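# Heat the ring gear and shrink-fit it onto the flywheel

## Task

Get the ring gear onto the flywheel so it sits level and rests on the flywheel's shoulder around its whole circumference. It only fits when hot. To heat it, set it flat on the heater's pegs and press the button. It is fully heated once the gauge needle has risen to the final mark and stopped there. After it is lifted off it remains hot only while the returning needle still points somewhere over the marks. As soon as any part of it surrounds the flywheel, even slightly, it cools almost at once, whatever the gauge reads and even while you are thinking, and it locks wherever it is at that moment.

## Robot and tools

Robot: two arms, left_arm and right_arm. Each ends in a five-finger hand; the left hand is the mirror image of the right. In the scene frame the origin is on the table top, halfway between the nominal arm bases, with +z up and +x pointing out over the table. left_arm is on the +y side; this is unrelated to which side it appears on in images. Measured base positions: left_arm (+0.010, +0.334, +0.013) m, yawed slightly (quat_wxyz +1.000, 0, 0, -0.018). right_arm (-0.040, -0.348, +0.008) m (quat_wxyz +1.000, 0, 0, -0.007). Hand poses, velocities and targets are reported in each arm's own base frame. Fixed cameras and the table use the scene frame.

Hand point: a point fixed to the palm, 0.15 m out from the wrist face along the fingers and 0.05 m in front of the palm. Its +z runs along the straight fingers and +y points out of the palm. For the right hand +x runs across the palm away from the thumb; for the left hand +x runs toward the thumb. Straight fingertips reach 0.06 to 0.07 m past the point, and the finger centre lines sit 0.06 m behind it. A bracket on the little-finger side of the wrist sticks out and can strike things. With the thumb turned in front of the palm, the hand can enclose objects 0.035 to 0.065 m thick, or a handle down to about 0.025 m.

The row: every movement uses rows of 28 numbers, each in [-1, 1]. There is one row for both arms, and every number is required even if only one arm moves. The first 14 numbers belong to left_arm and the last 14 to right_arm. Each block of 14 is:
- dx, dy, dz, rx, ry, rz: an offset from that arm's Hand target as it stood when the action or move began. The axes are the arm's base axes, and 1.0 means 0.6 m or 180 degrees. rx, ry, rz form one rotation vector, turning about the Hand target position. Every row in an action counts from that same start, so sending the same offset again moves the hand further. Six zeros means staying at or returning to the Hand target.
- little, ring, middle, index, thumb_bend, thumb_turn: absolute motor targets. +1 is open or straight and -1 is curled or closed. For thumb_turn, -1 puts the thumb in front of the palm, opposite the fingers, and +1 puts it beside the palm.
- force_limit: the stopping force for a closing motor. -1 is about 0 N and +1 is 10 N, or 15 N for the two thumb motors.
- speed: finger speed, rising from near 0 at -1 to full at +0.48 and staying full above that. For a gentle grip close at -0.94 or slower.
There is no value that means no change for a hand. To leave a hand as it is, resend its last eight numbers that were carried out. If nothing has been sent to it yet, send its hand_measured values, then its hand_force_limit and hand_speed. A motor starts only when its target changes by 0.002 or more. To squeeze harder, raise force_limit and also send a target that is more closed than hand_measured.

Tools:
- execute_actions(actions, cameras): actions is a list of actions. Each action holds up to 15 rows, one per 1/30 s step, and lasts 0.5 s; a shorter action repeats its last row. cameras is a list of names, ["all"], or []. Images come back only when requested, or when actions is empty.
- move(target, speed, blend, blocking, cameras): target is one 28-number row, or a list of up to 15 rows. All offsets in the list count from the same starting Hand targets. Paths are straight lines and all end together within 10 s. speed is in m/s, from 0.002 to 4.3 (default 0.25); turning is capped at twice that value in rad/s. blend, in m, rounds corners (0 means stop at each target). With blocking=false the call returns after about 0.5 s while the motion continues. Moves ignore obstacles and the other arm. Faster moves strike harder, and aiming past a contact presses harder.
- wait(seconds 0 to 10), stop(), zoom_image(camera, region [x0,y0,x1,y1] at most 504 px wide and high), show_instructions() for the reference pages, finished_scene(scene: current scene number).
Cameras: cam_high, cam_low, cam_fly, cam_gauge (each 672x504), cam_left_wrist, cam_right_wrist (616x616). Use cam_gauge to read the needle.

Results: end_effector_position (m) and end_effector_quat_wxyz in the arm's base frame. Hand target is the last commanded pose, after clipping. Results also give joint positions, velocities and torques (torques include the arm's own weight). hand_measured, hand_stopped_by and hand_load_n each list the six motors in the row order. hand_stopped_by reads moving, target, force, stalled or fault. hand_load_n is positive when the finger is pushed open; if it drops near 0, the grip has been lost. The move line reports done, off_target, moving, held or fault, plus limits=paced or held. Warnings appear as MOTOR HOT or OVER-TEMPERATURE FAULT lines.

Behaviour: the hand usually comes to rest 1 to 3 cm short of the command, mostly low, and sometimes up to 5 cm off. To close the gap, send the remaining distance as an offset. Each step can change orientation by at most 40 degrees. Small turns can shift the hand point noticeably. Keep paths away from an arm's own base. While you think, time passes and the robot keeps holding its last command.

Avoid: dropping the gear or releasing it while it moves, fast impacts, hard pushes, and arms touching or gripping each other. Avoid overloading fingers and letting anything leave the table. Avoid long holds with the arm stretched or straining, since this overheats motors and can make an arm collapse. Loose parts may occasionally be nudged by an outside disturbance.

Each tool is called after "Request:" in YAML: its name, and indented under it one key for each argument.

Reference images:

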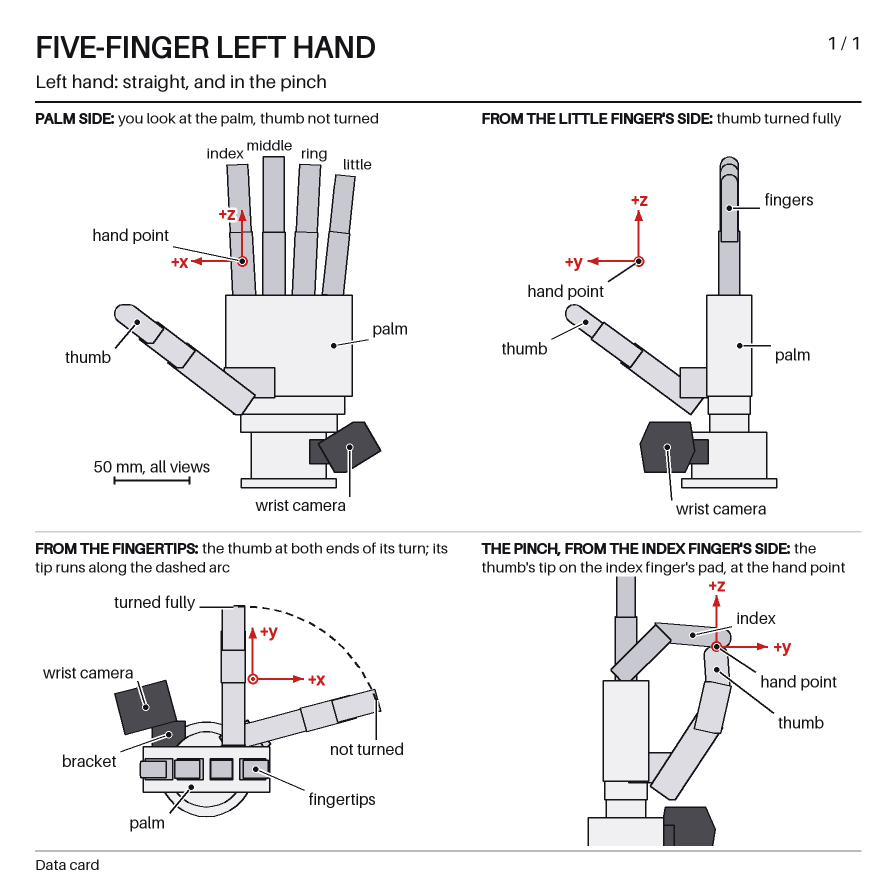

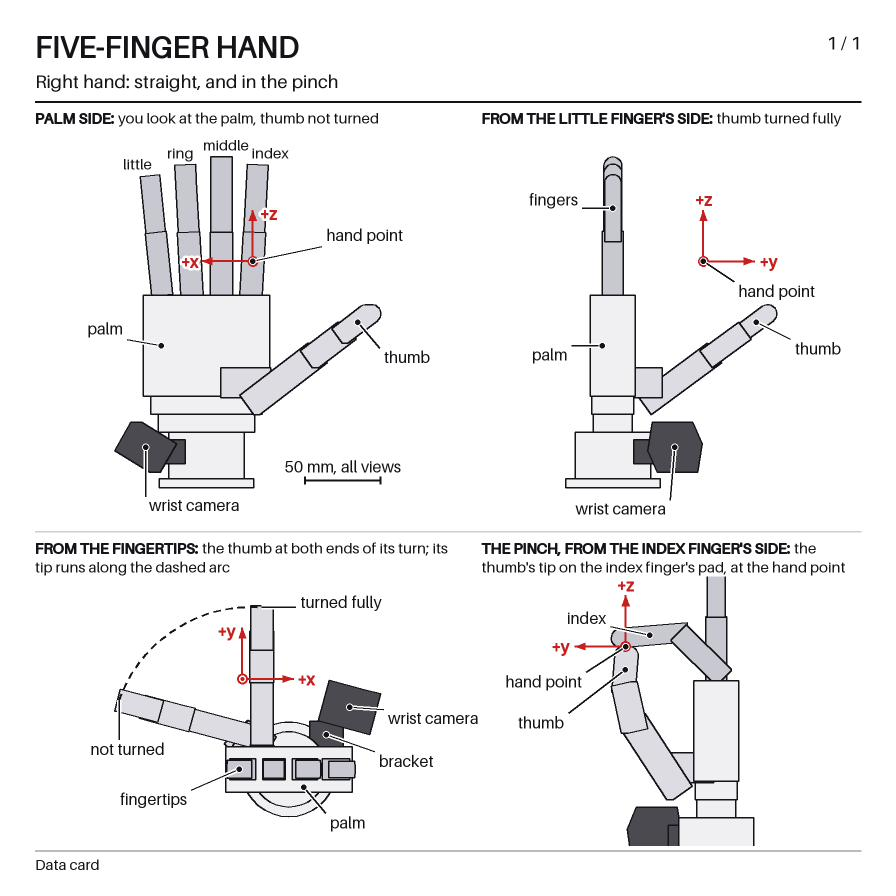

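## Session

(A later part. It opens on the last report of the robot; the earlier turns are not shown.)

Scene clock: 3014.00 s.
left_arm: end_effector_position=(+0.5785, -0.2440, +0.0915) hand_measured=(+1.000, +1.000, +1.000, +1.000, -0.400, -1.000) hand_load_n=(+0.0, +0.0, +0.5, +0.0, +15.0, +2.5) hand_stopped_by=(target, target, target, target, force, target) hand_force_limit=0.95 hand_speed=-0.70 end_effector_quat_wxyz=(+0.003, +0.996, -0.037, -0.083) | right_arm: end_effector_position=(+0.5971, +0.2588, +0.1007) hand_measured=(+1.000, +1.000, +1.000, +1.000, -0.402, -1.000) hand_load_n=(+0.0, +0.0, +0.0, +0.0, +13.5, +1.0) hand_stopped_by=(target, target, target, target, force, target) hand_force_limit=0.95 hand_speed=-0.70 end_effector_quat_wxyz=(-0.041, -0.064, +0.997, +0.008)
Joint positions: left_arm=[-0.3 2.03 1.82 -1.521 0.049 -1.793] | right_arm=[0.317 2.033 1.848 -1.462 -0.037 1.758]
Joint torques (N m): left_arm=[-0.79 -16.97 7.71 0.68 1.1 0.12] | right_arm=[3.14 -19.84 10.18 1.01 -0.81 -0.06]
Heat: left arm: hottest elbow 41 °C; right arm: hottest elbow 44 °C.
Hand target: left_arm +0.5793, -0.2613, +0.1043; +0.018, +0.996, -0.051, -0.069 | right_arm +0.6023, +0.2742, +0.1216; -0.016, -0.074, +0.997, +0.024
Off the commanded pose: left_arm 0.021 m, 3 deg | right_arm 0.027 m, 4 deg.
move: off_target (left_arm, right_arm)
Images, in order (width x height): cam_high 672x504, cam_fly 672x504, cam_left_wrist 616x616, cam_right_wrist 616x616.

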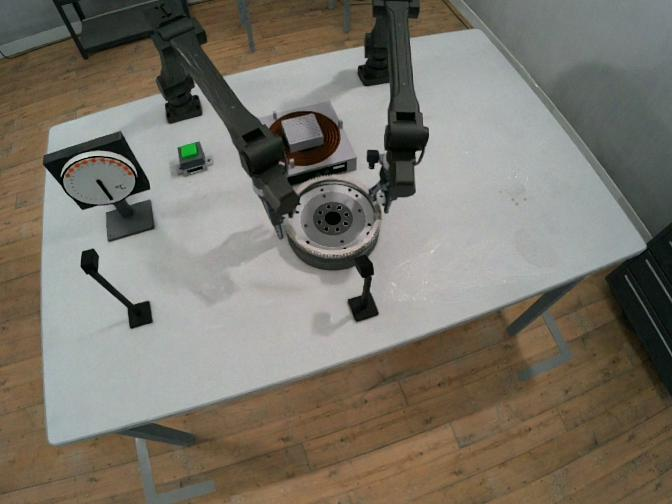

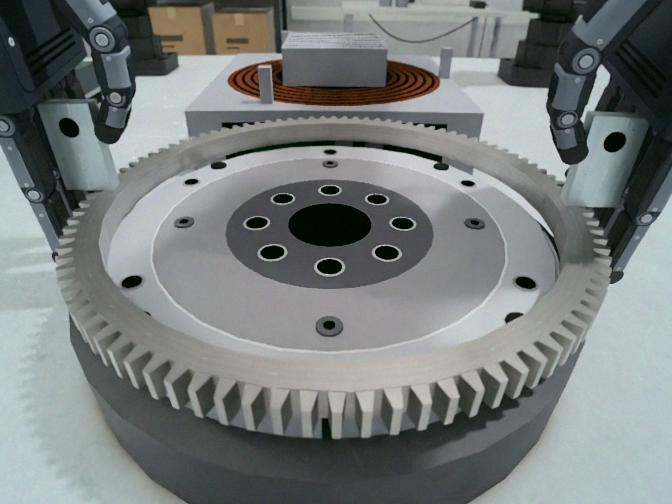

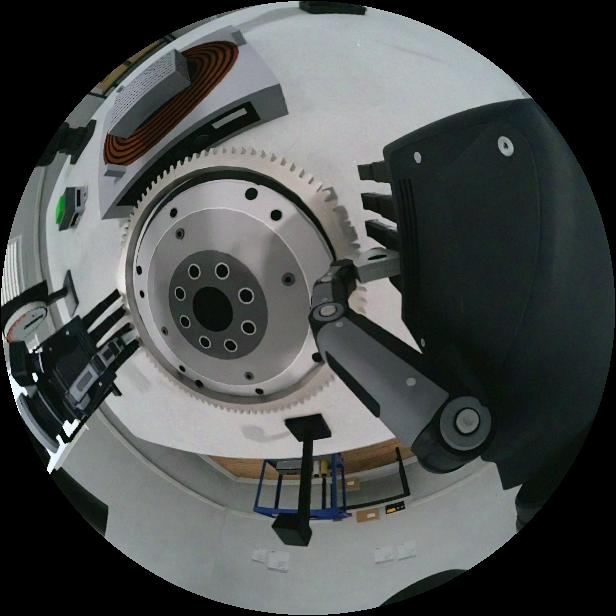

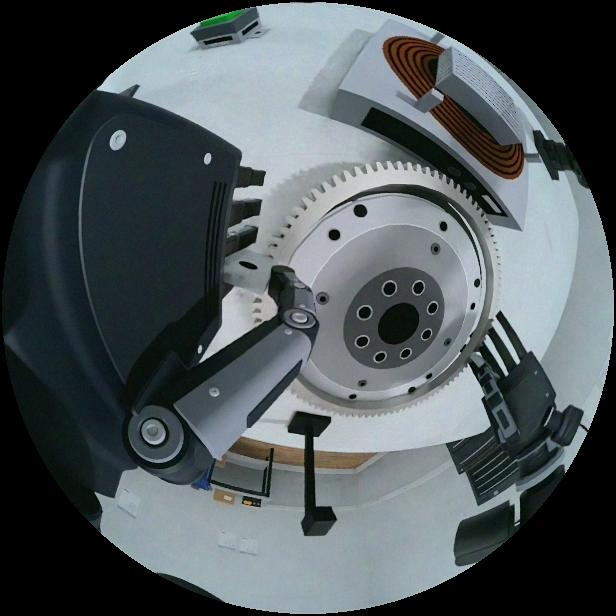

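Request:
zoom_image:
  camera: "cam_fly"
  region: [60, 180, 180, 300]

Request:
zoom_image:
  camera: "cam_fly"
  region: [490, 180, 610, 300]

Request:
zoom_image:
  camera: "cam_left_wrist"
  region: [200, 140, 280, 220]

Request:
zoom_image:
  camera: "cam_left_wrist"
  region: [190, 340, 270, 420]

Request:
zoom_image:
  camera: "cam_left_wrist"
  region: [110, 240, 190, 320]

Request:
zoom_image:
  camera: "cam_right_wrist"
  region: [430, 240, 510, 320]

Request:
zoom_image:
  camera: "cam_right_wrist"
  region: [360, 340, 440, 420]

Request:
zoom_image:
  camera: "cam_right_wrist"
  region: [360, 160, 440, 240]

Scaled by 4.200.

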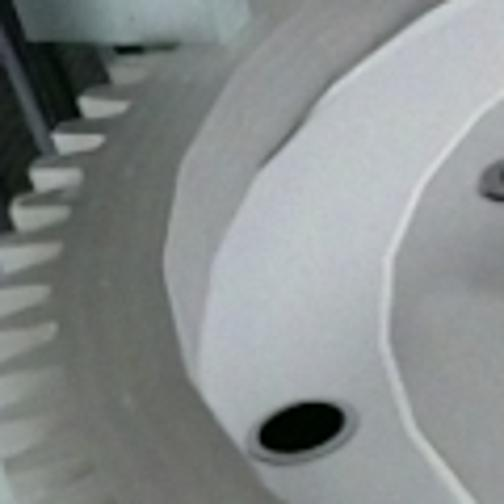

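Scaled by 4.200.

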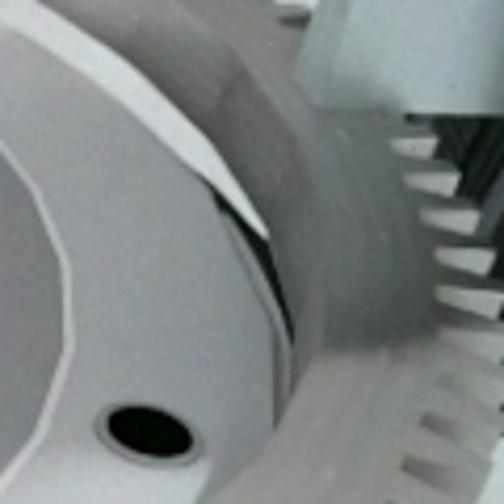

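Scaled by 6.300 from the camera's 616x616 image, which has a finer 880x880 frame.

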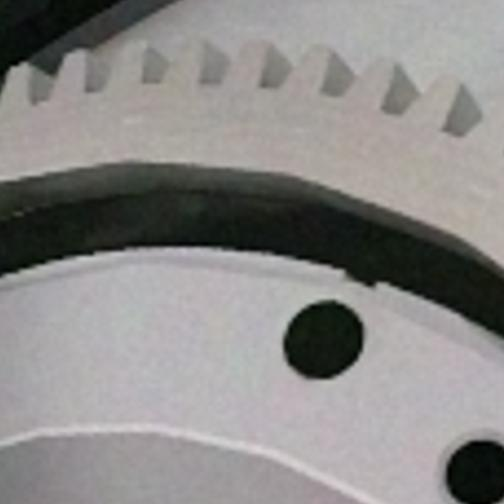

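Scaled by 6.300 from the camera's 616x616 image, which has a finer 880x880 frame.

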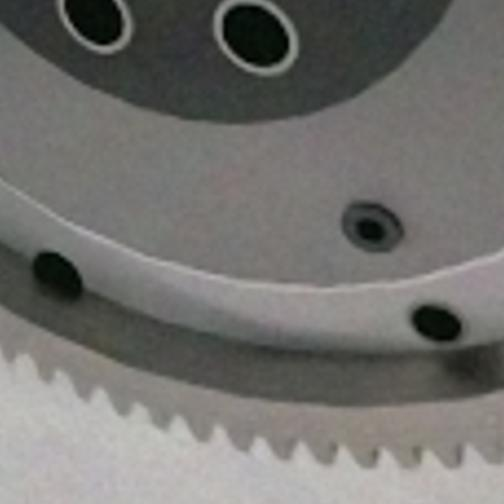

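Scaled by 6.300 from the camera's 616x616 image, which has a finer 880x880 frame.

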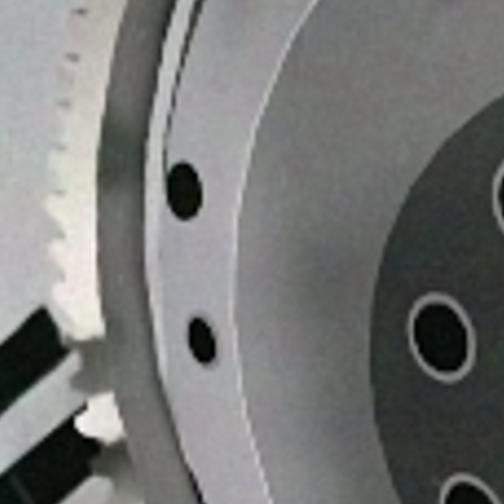

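Scaled by 6.300 from the camera's 616x616 image, which has a finer 880x880 frame.

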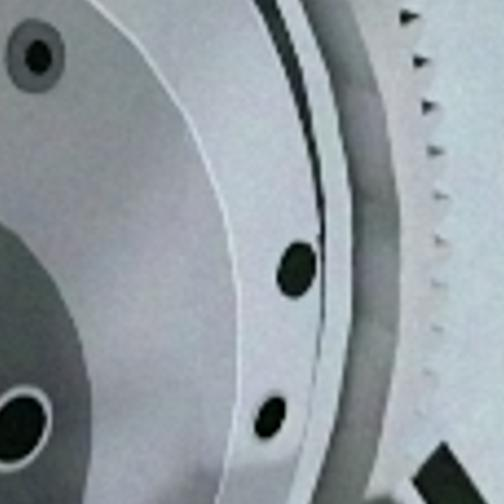

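Scaled by 6.300 from the camera's 616x616 image, which has a finer 880x880 frame.

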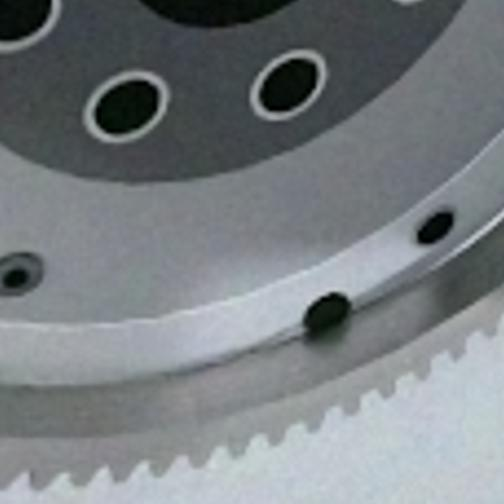

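Scaled by 6.300 from the camera's 616x616 image, which has a finer 880x880 frame.

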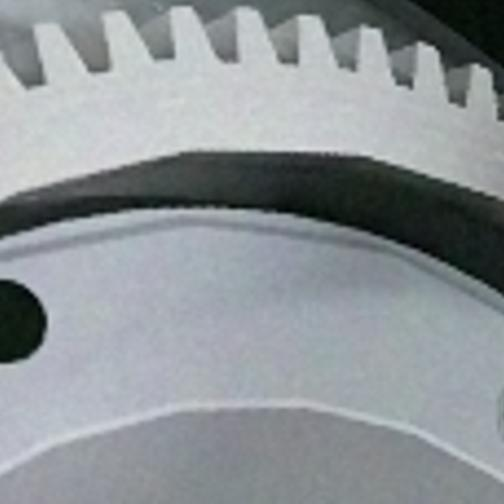

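Request:
zoom_image:
  camera: "cam_high"
  region: [275, 165, 391, 281]

Request:
zoom_image:
  camera: "cam_fly"
  region: [250, 300, 410, 460]

Request:
zoom_image:
  camera: "cam_fly"
  region: [50, 280, 210, 440]

Request:
zoom_image:
  camera: "cam_fly"
  region: [450, 280, 610, 440]

Scaled by 4.345.

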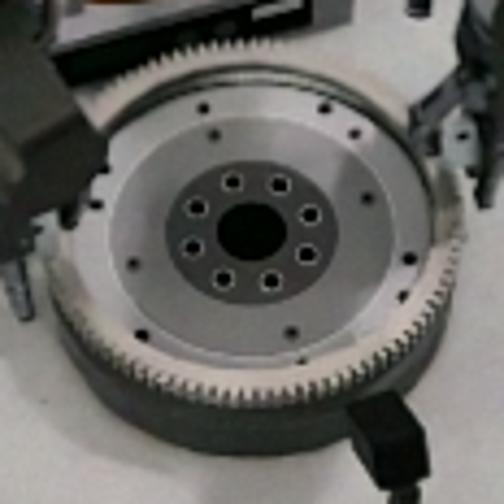

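Scaled by 3.150.

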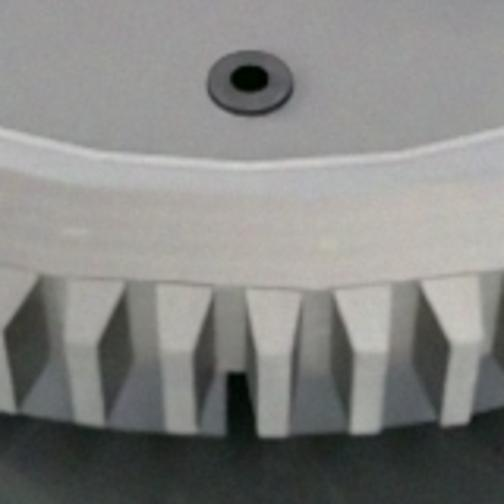

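Scaled by 3.150.

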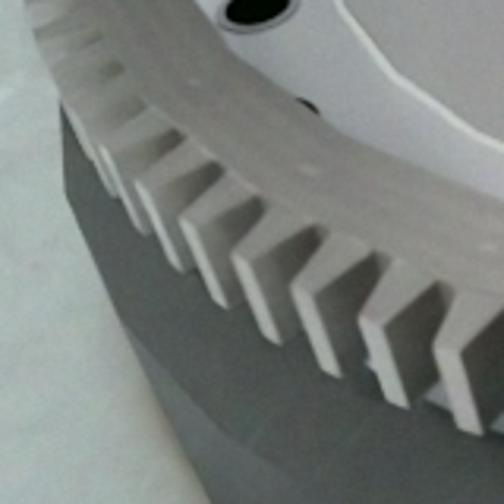

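Scaled by 3.150.

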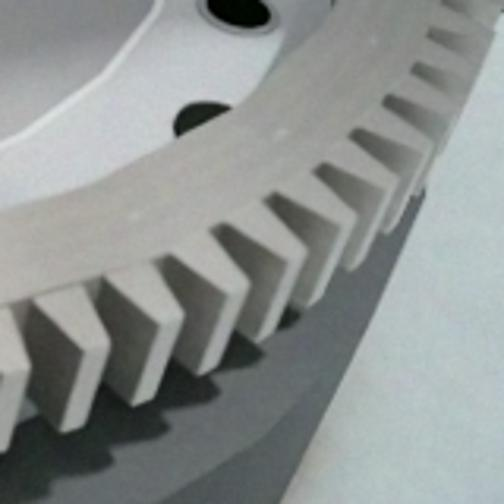

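Request:
move:
  target:
    - [0.0,-0.003,-0.014,0,0.0,0,1,1,1,1,-0.70,-1,0.95,-0.7,0.0,-0.003,-0.014,0,0.0,0,1,1,1,1,-0.72,-1,0.95,-0.7]
  speed: 0.03
  cameras: ["cam_fly","cam_high","cam_left_wrist","cam_right_wrist"]

Request:
zoom_image:
  camera: "cam_fly"
  region: [270, 100, 390, 200]

Request:
zoom_image:
  camera: "cam_fly"
  region: [60, 180, 180, 300]

Request:
zoom_image:
  camera: "cam_fly"
  region: [490, 180, 610, 300]

Request:
zoom_image:
  camera: "cam_left_wrist"
  region: [90, 120, 390, 420]

Request:
zoom_image:
  camera: "cam_right_wrist"
  region: [230, 140, 530, 440]

Scene clock: 3078.37 s.
left_arm: end_effector_position=(+0.5785, -0.2440, +0.0900) hand_measured=(+1.000, +1.000, +1.000, +1.000, -0.400, -1.000) hand_load_n=(+0.0, -0.5, +0.5, +0.0, +15.0, +2.5) hand_stopped_by=(target, target, target, target, force, target) hand_force_limit=0.95 hand_speed=-0.70 end_effector_quat_wxyz=(+0.003, +0.996, -0.037, -0.083) | right_arm: end_effector_position=(+0.5969, +0.2588, +0.0999) hand_measured=(+1.000, +1.000, +1.000, +1.000, -0.402, -1.000) hand_load_n=(+0.0, +0.0, +0.5, +0.0, +14.0, +1.0) hand_stopped_by=(target, target, target, target, force, target) hand_force_limit=0.95 hand_speed=-0.70 end_effector_quat_wxyz=(-0.041, -0.065, +0.997, +0.009)
Joint positions: left_arm=[-0.3 2.03 1.816 -1.515 0.049 -1.793] | right_arm=[0.317 2.032 1.844 -1.458 -0.037 1.757]
Joint torques (N m): left_arm=[-1.03 -16.44 7.13 1.18 1.11 0.09] | right_arm=[2.67 -19.02 9.25 1.73 -0.8 -0.08]
Heat: left arm: hottest elbow 39 °C; right arm: hottest elbow 41 °C.
Hand target: left_arm +0.5792, -0.2631, +0.0958; +0.018, +0.996, -0.051, -0.069 | right_arm +0.6024, +0.2725, +0.1133; -0.016, -0.074, +0.997, +0.024
Off the commanded pose: left_arm 0.020 m, 3 deg | right_arm 0.020 m, 3 deg.
move: off_target (left_arm, right_arm)
Images, in order (width x height): cam_high 672x504, cam_fly 672x504, cam_left_wrist 616x616, cam_right_wrist 616x616.

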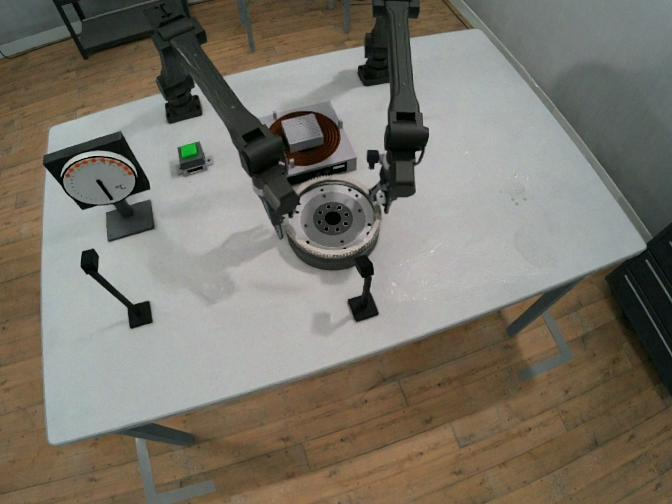

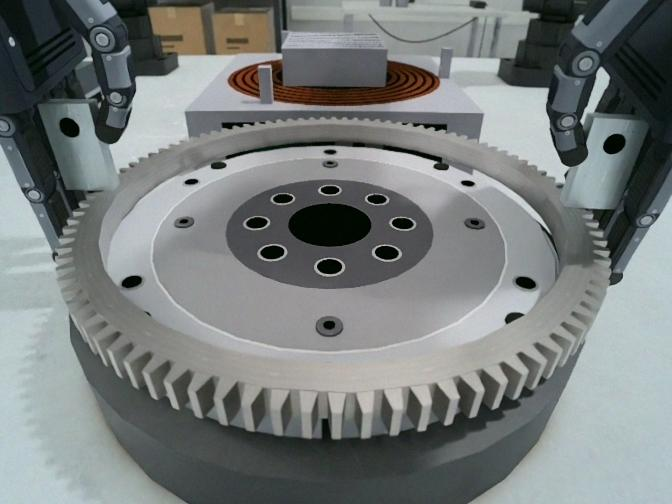

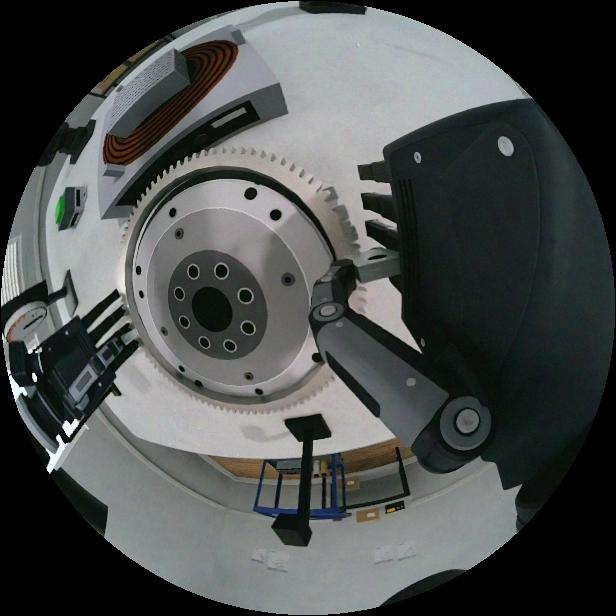

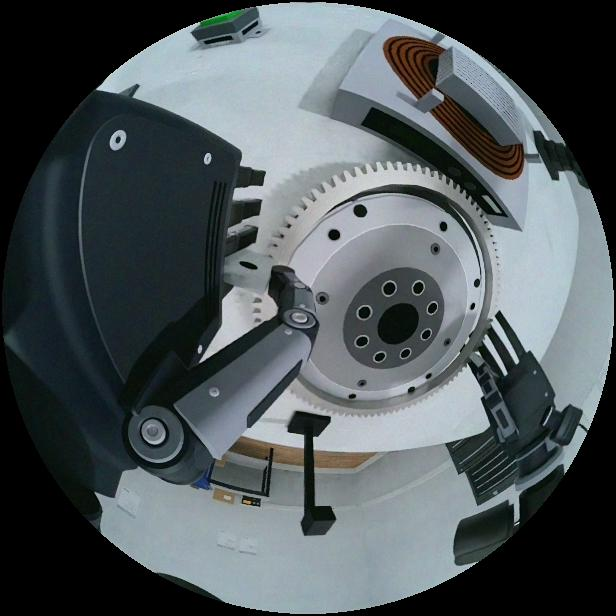

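Scaled by 4.200.

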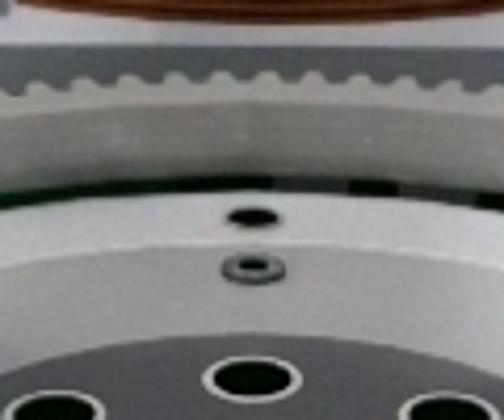

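Scaled by 4.200.

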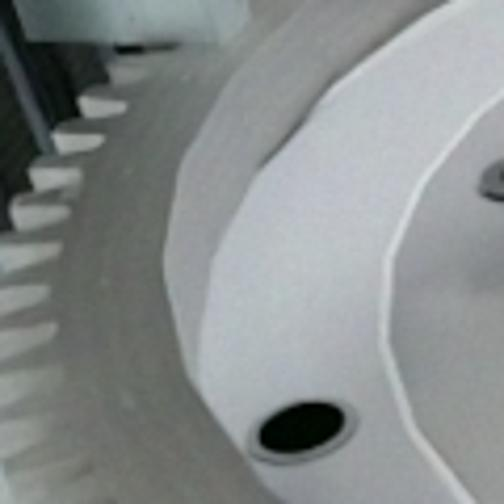

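Scaled by 4.200.

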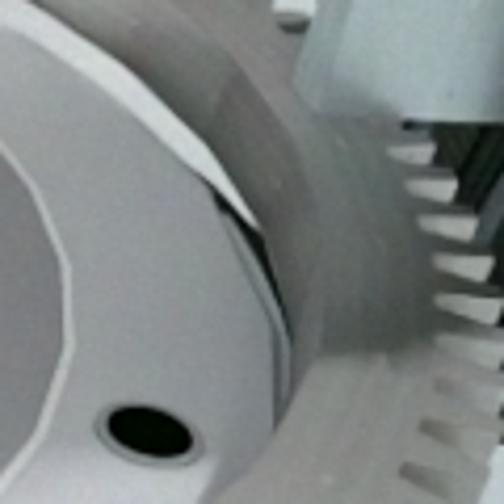

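Scaled by 1.680 from the camera's 616x616 image, which has a finer 880x880 frame.

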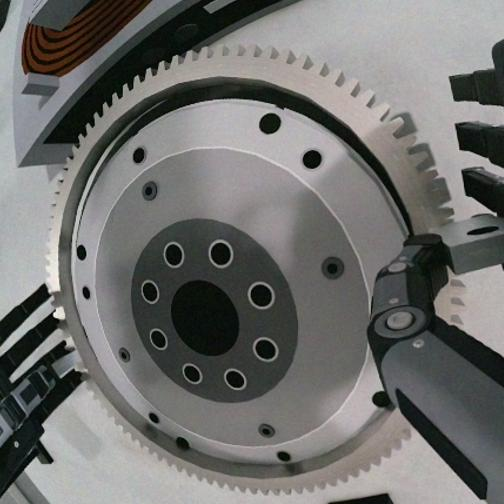

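Scaled by 1.680 from the camera's 616x616 image, which has a finer 880x880 frame.

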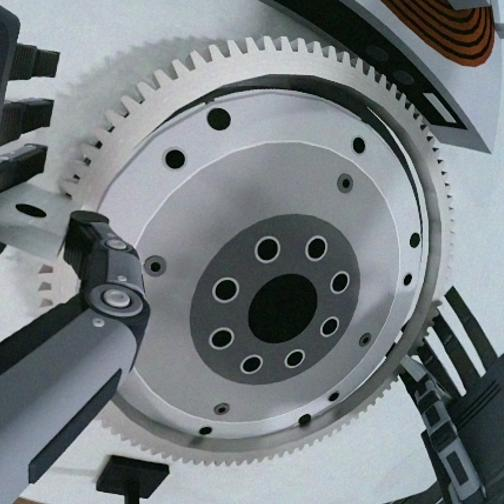

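Request:
wait:
  seconds: 0.2
  cameras: ["all"]

Scene clock: 3116.13 s.
left_arm: end_effector_position=(+0.5784, -0.2439, +0.0898) hand_measured=(+1.000, +1.000, +1.000, +1.000, -0.400, -1.000) hand_load_n=(+0.0, +0.0, +0.5, +0.0, +15.0, +2.5) hand_stopped_by=(target, target, target, target, force, target) hand_force_limit=0.95 hand_speed=-0.70 end_effector_quat_wxyz=(+0.003, +0.996, -0.037, -0.083) | right_arm: end_effector_position=(+0.5969, +0.2588, +0.1000) hand_measured=(+1.000, +1.000, +1.000, +1.000, -0.402, -1.000) hand_load_n=(+0.0, +0.0, +0.5, +0.0, +14.0, +1.0) hand_stopped_by=(target, target, target, target, force, target) hand_force_limit=0.95 hand_speed=-0.70 end_effector_quat_wxyz=(-0.040, -0.065, +0.997, +0.009)
Joint positions: left_arm=[-0.3 2.03 1.816 -1.515 0.049 -1.793] | right_arm=[0.317 2.031 1.844 -1.458 -0.037 1.757]
Joint torques (N m): left_arm=[-1.03 -16.38 7.12 1.21 1.11 0.1] | right_arm=[2.55 -18.84 9.16 1.78 -0.74 -0.1]
Heat: left arm: hottest elbow 38 °C; right arm: hottest elbow 40 °C.
Hand target: left_arm +0.5792, -0.2631, +0.0958; +0.018, +0.996, -0.051, -0.069 | right_arm +0.6024, +0.2724, +0.1134; -0.016, -0.074, +0.997, +0.024
Off the commanded pose: left_arm 0.020 m, 3 deg | right_arm 0.020 m, 3 deg.
wait: 0.20 s; at rest from the start

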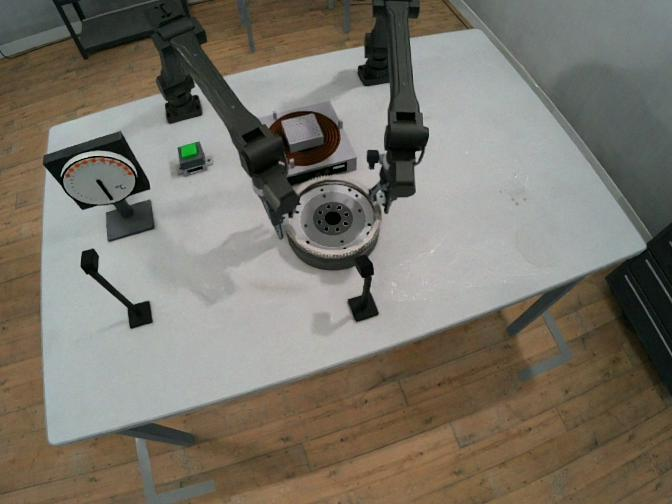

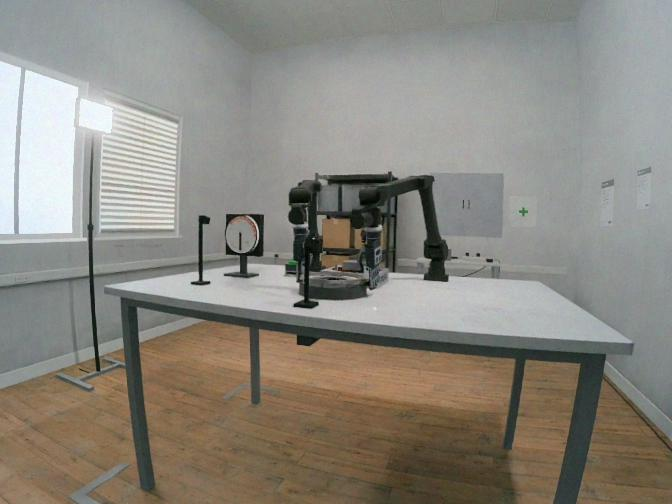

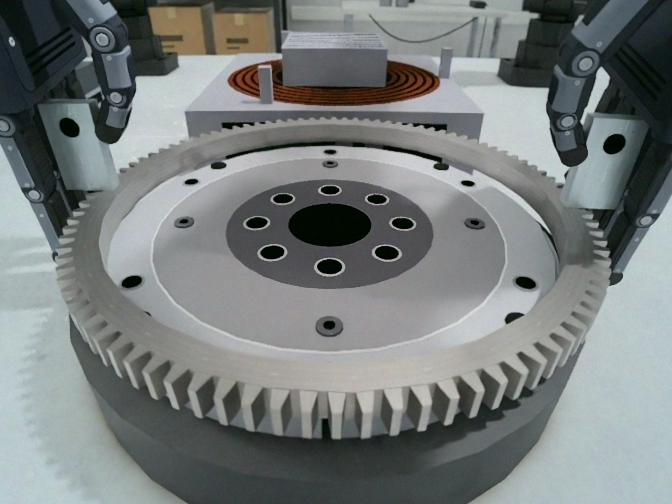

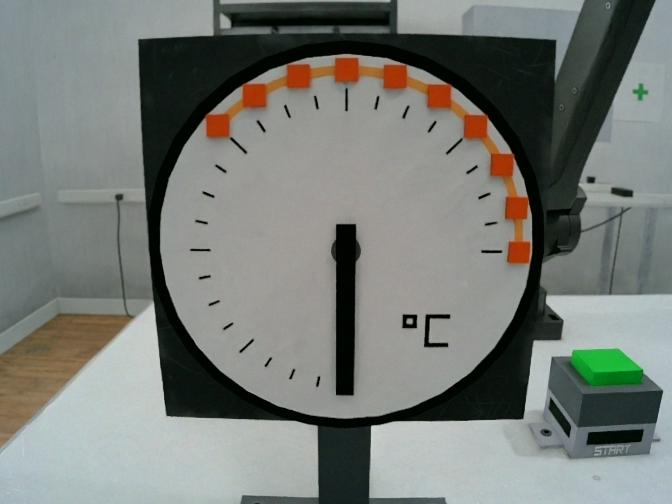

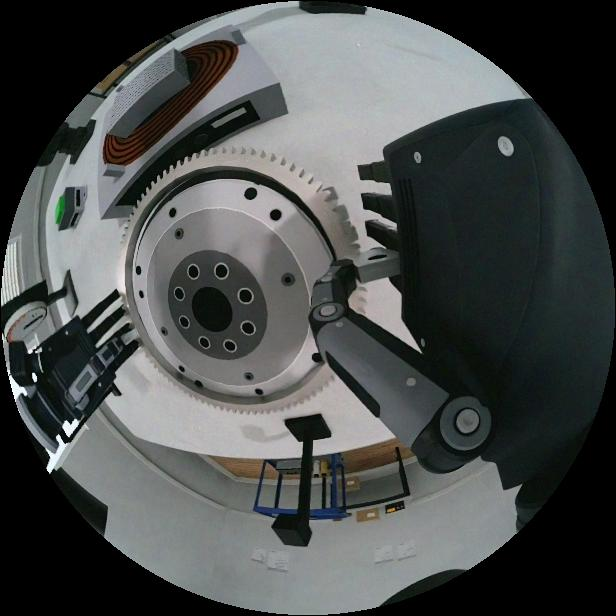

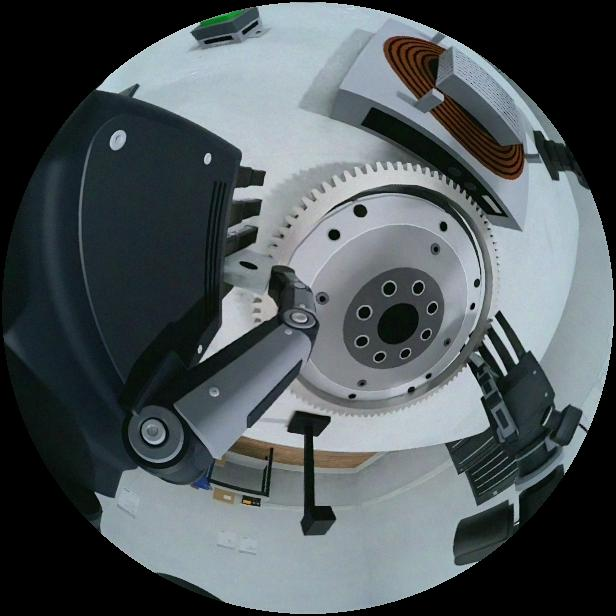

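Request:
zoom_image:
  camera: "cam_fly"
  region: [400, 110, 620, 330]

Request:
zoom_image:
  camera: "cam_fly"
  region: [40, 110, 260, 330]

Request:
zoom_image:
  camera: "cam_fly"
  region: [40, 300, 240, 500]

Request:
zoom_image:
  camera: "cam_fly"
  region: [430, 300, 630, 500]

Request:
zoom_image:
  camera: "cam_high"
  region: [260, 150, 410, 290]

Scaled by 2.291.

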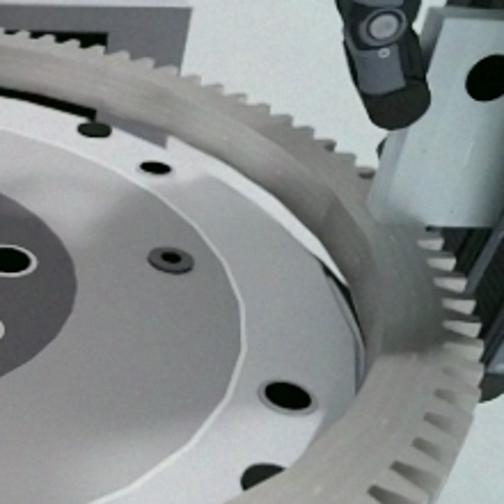

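Scaled by 2.291.

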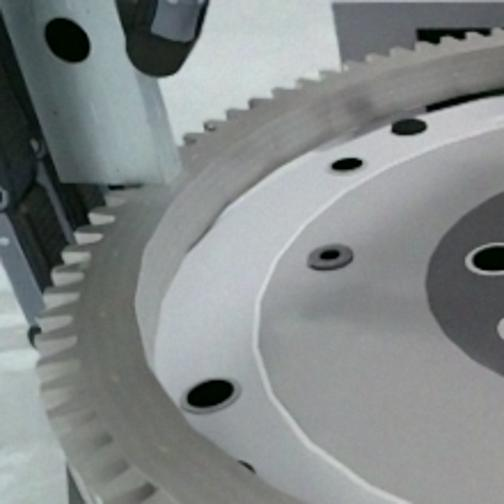

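Scaled by 2.520.

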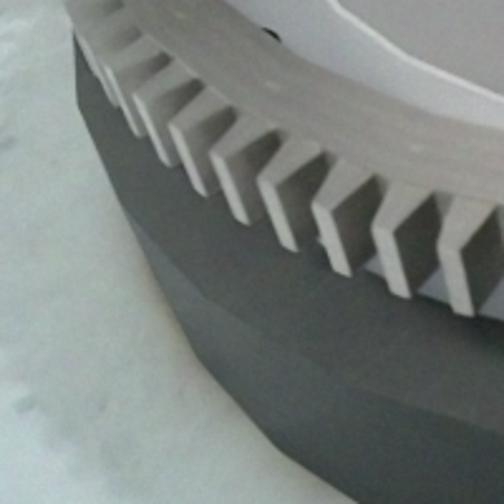

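Scaled by 2.520.

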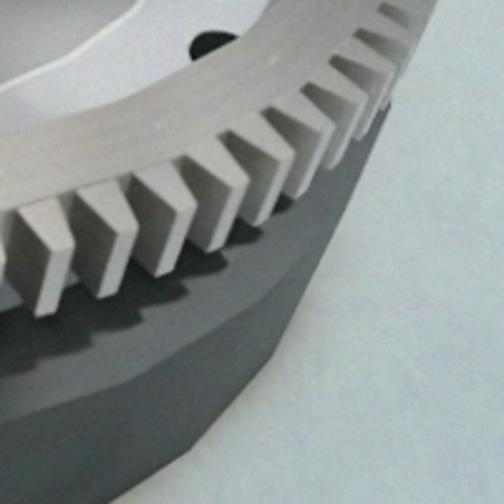

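Scaled by 3.360.

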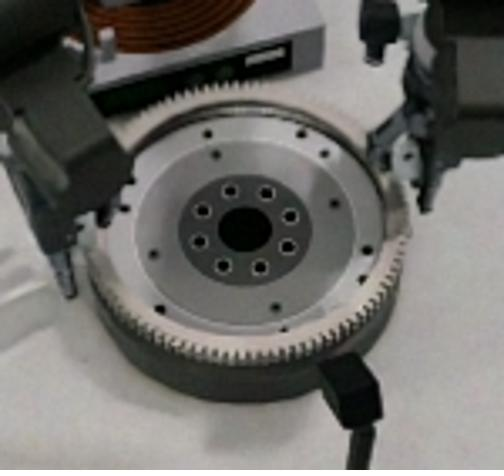

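Request:
zoom_image:
  camera: "cam_fly"
  region: [270, 90, 390, 210]

Request:
zoom_image:
  camera: "cam_fly"
  region: [270, 340, 390, 460]

Request:
zoom_image:
  camera: "cam_fly"
  region: [530, 190, 620, 280]

Request:
zoom_image:
  camera: "cam_fly"
  region: [50, 190, 140, 280]

Scaled by 4.200.

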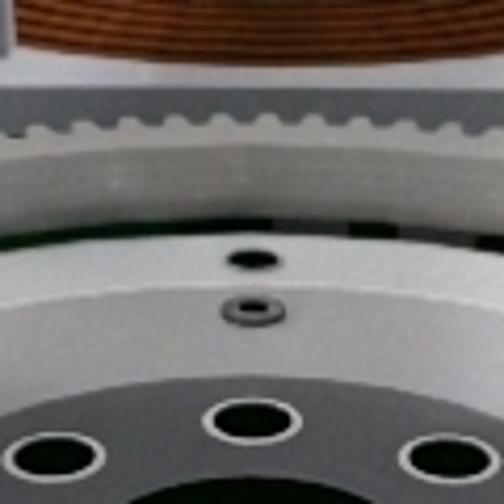

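Scaled by 4.200.

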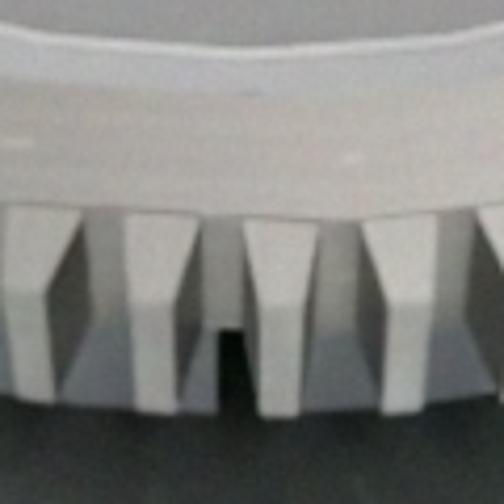

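Scaled by 5.600.

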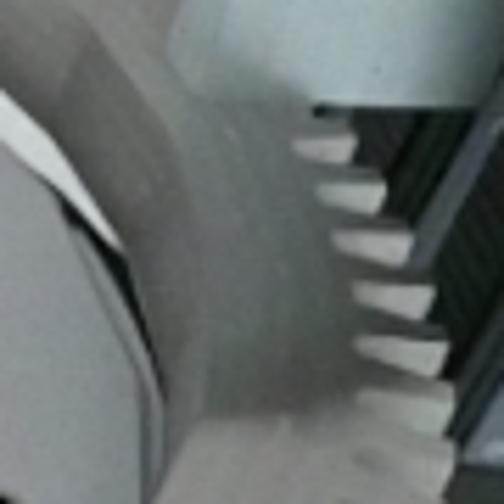

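Scaled by 5.600.

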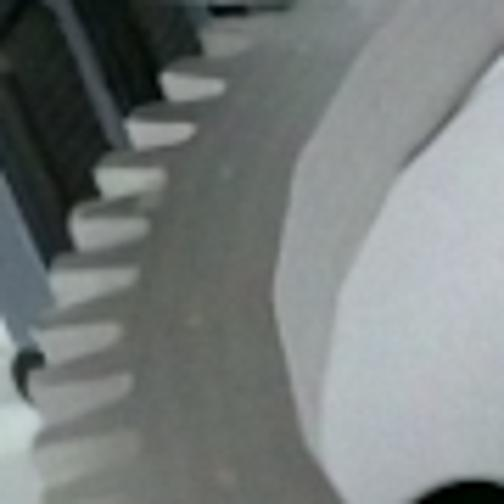

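Request:
zoom_image:
  camera: "cam_left_wrist"
  region: [110, 130, 370, 390]

Request:
zoom_image:
  camera: "cam_right_wrist"
  region: [260, 150, 510, 400]

Scaled by 1.938 from the camera's 616x616 image, which has a finer 880x880 frame.

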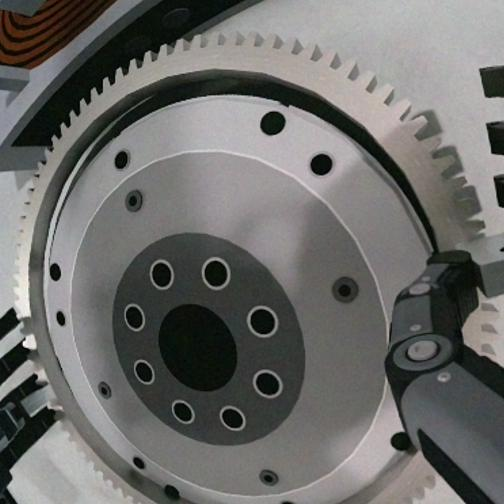

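Scaled by 2.016 from the camera's 616x616 image, which has a finer 880x880 frame.

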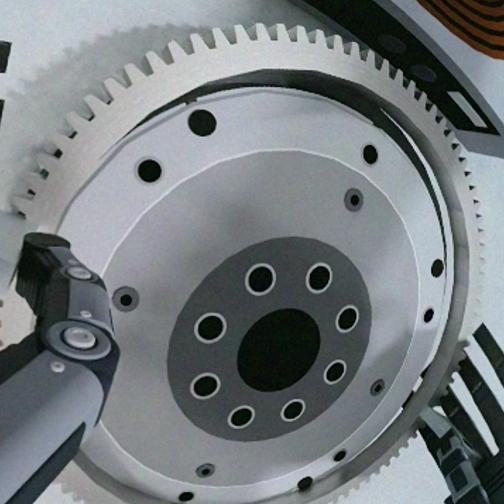

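Request:
zoom_image:
  camera: "cam_high"
  region: [275, 165, 395, 285]

Request:
zoom_image:
  camera: "cam_left_wrist"
  region: [110, 150, 240, 280]

Request:
zoom_image:
  camera: "cam_left_wrist"
  region: [230, 150, 360, 280]

Request:
zoom_image:
  camera: "cam_left_wrist"
  region: [110, 280, 240, 410]

Request:
zoom_image:
  camera: "cam_left_wrist"
  region: [210, 310, 340, 440]

Scaled by 4.200.

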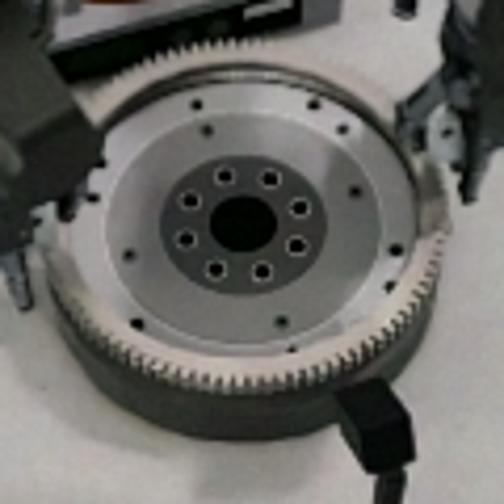

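Scaled by 3.877 from the camera's 616x616 image, which has a finer 880x880 frame.

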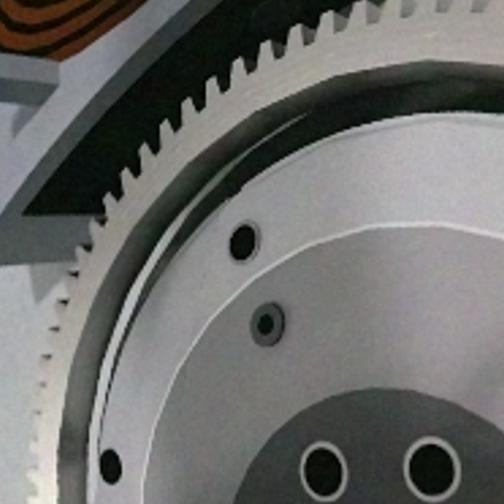

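Scaled by 3.877 from the camera's 616x616 image, which has a finer 880x880 frame.

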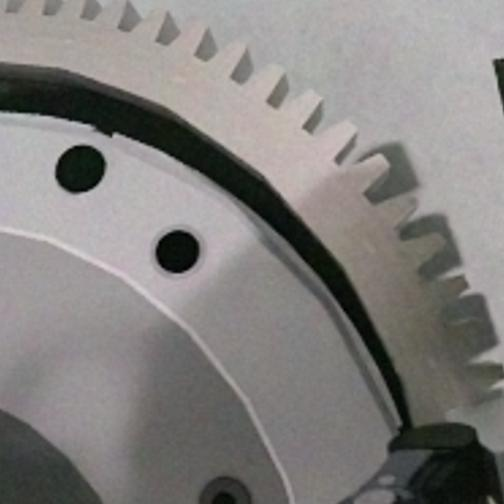

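Scaled by 3.877 from the camera's 616x616 image, which has a finer 880x880 frame.

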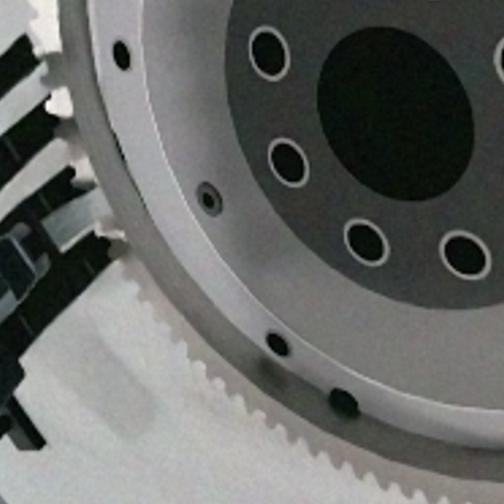

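Scaled by 3.877 from the camera's 616x616 image, which has a finer 880x880 frame.

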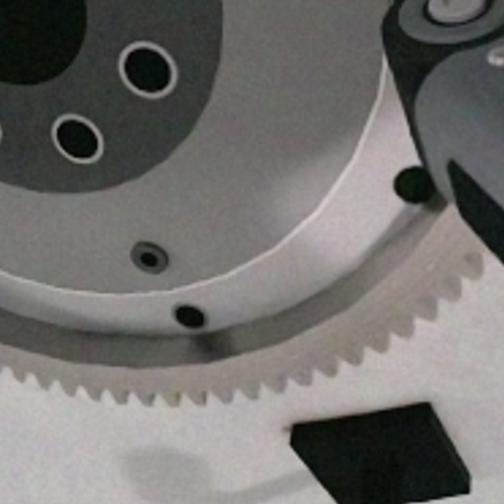

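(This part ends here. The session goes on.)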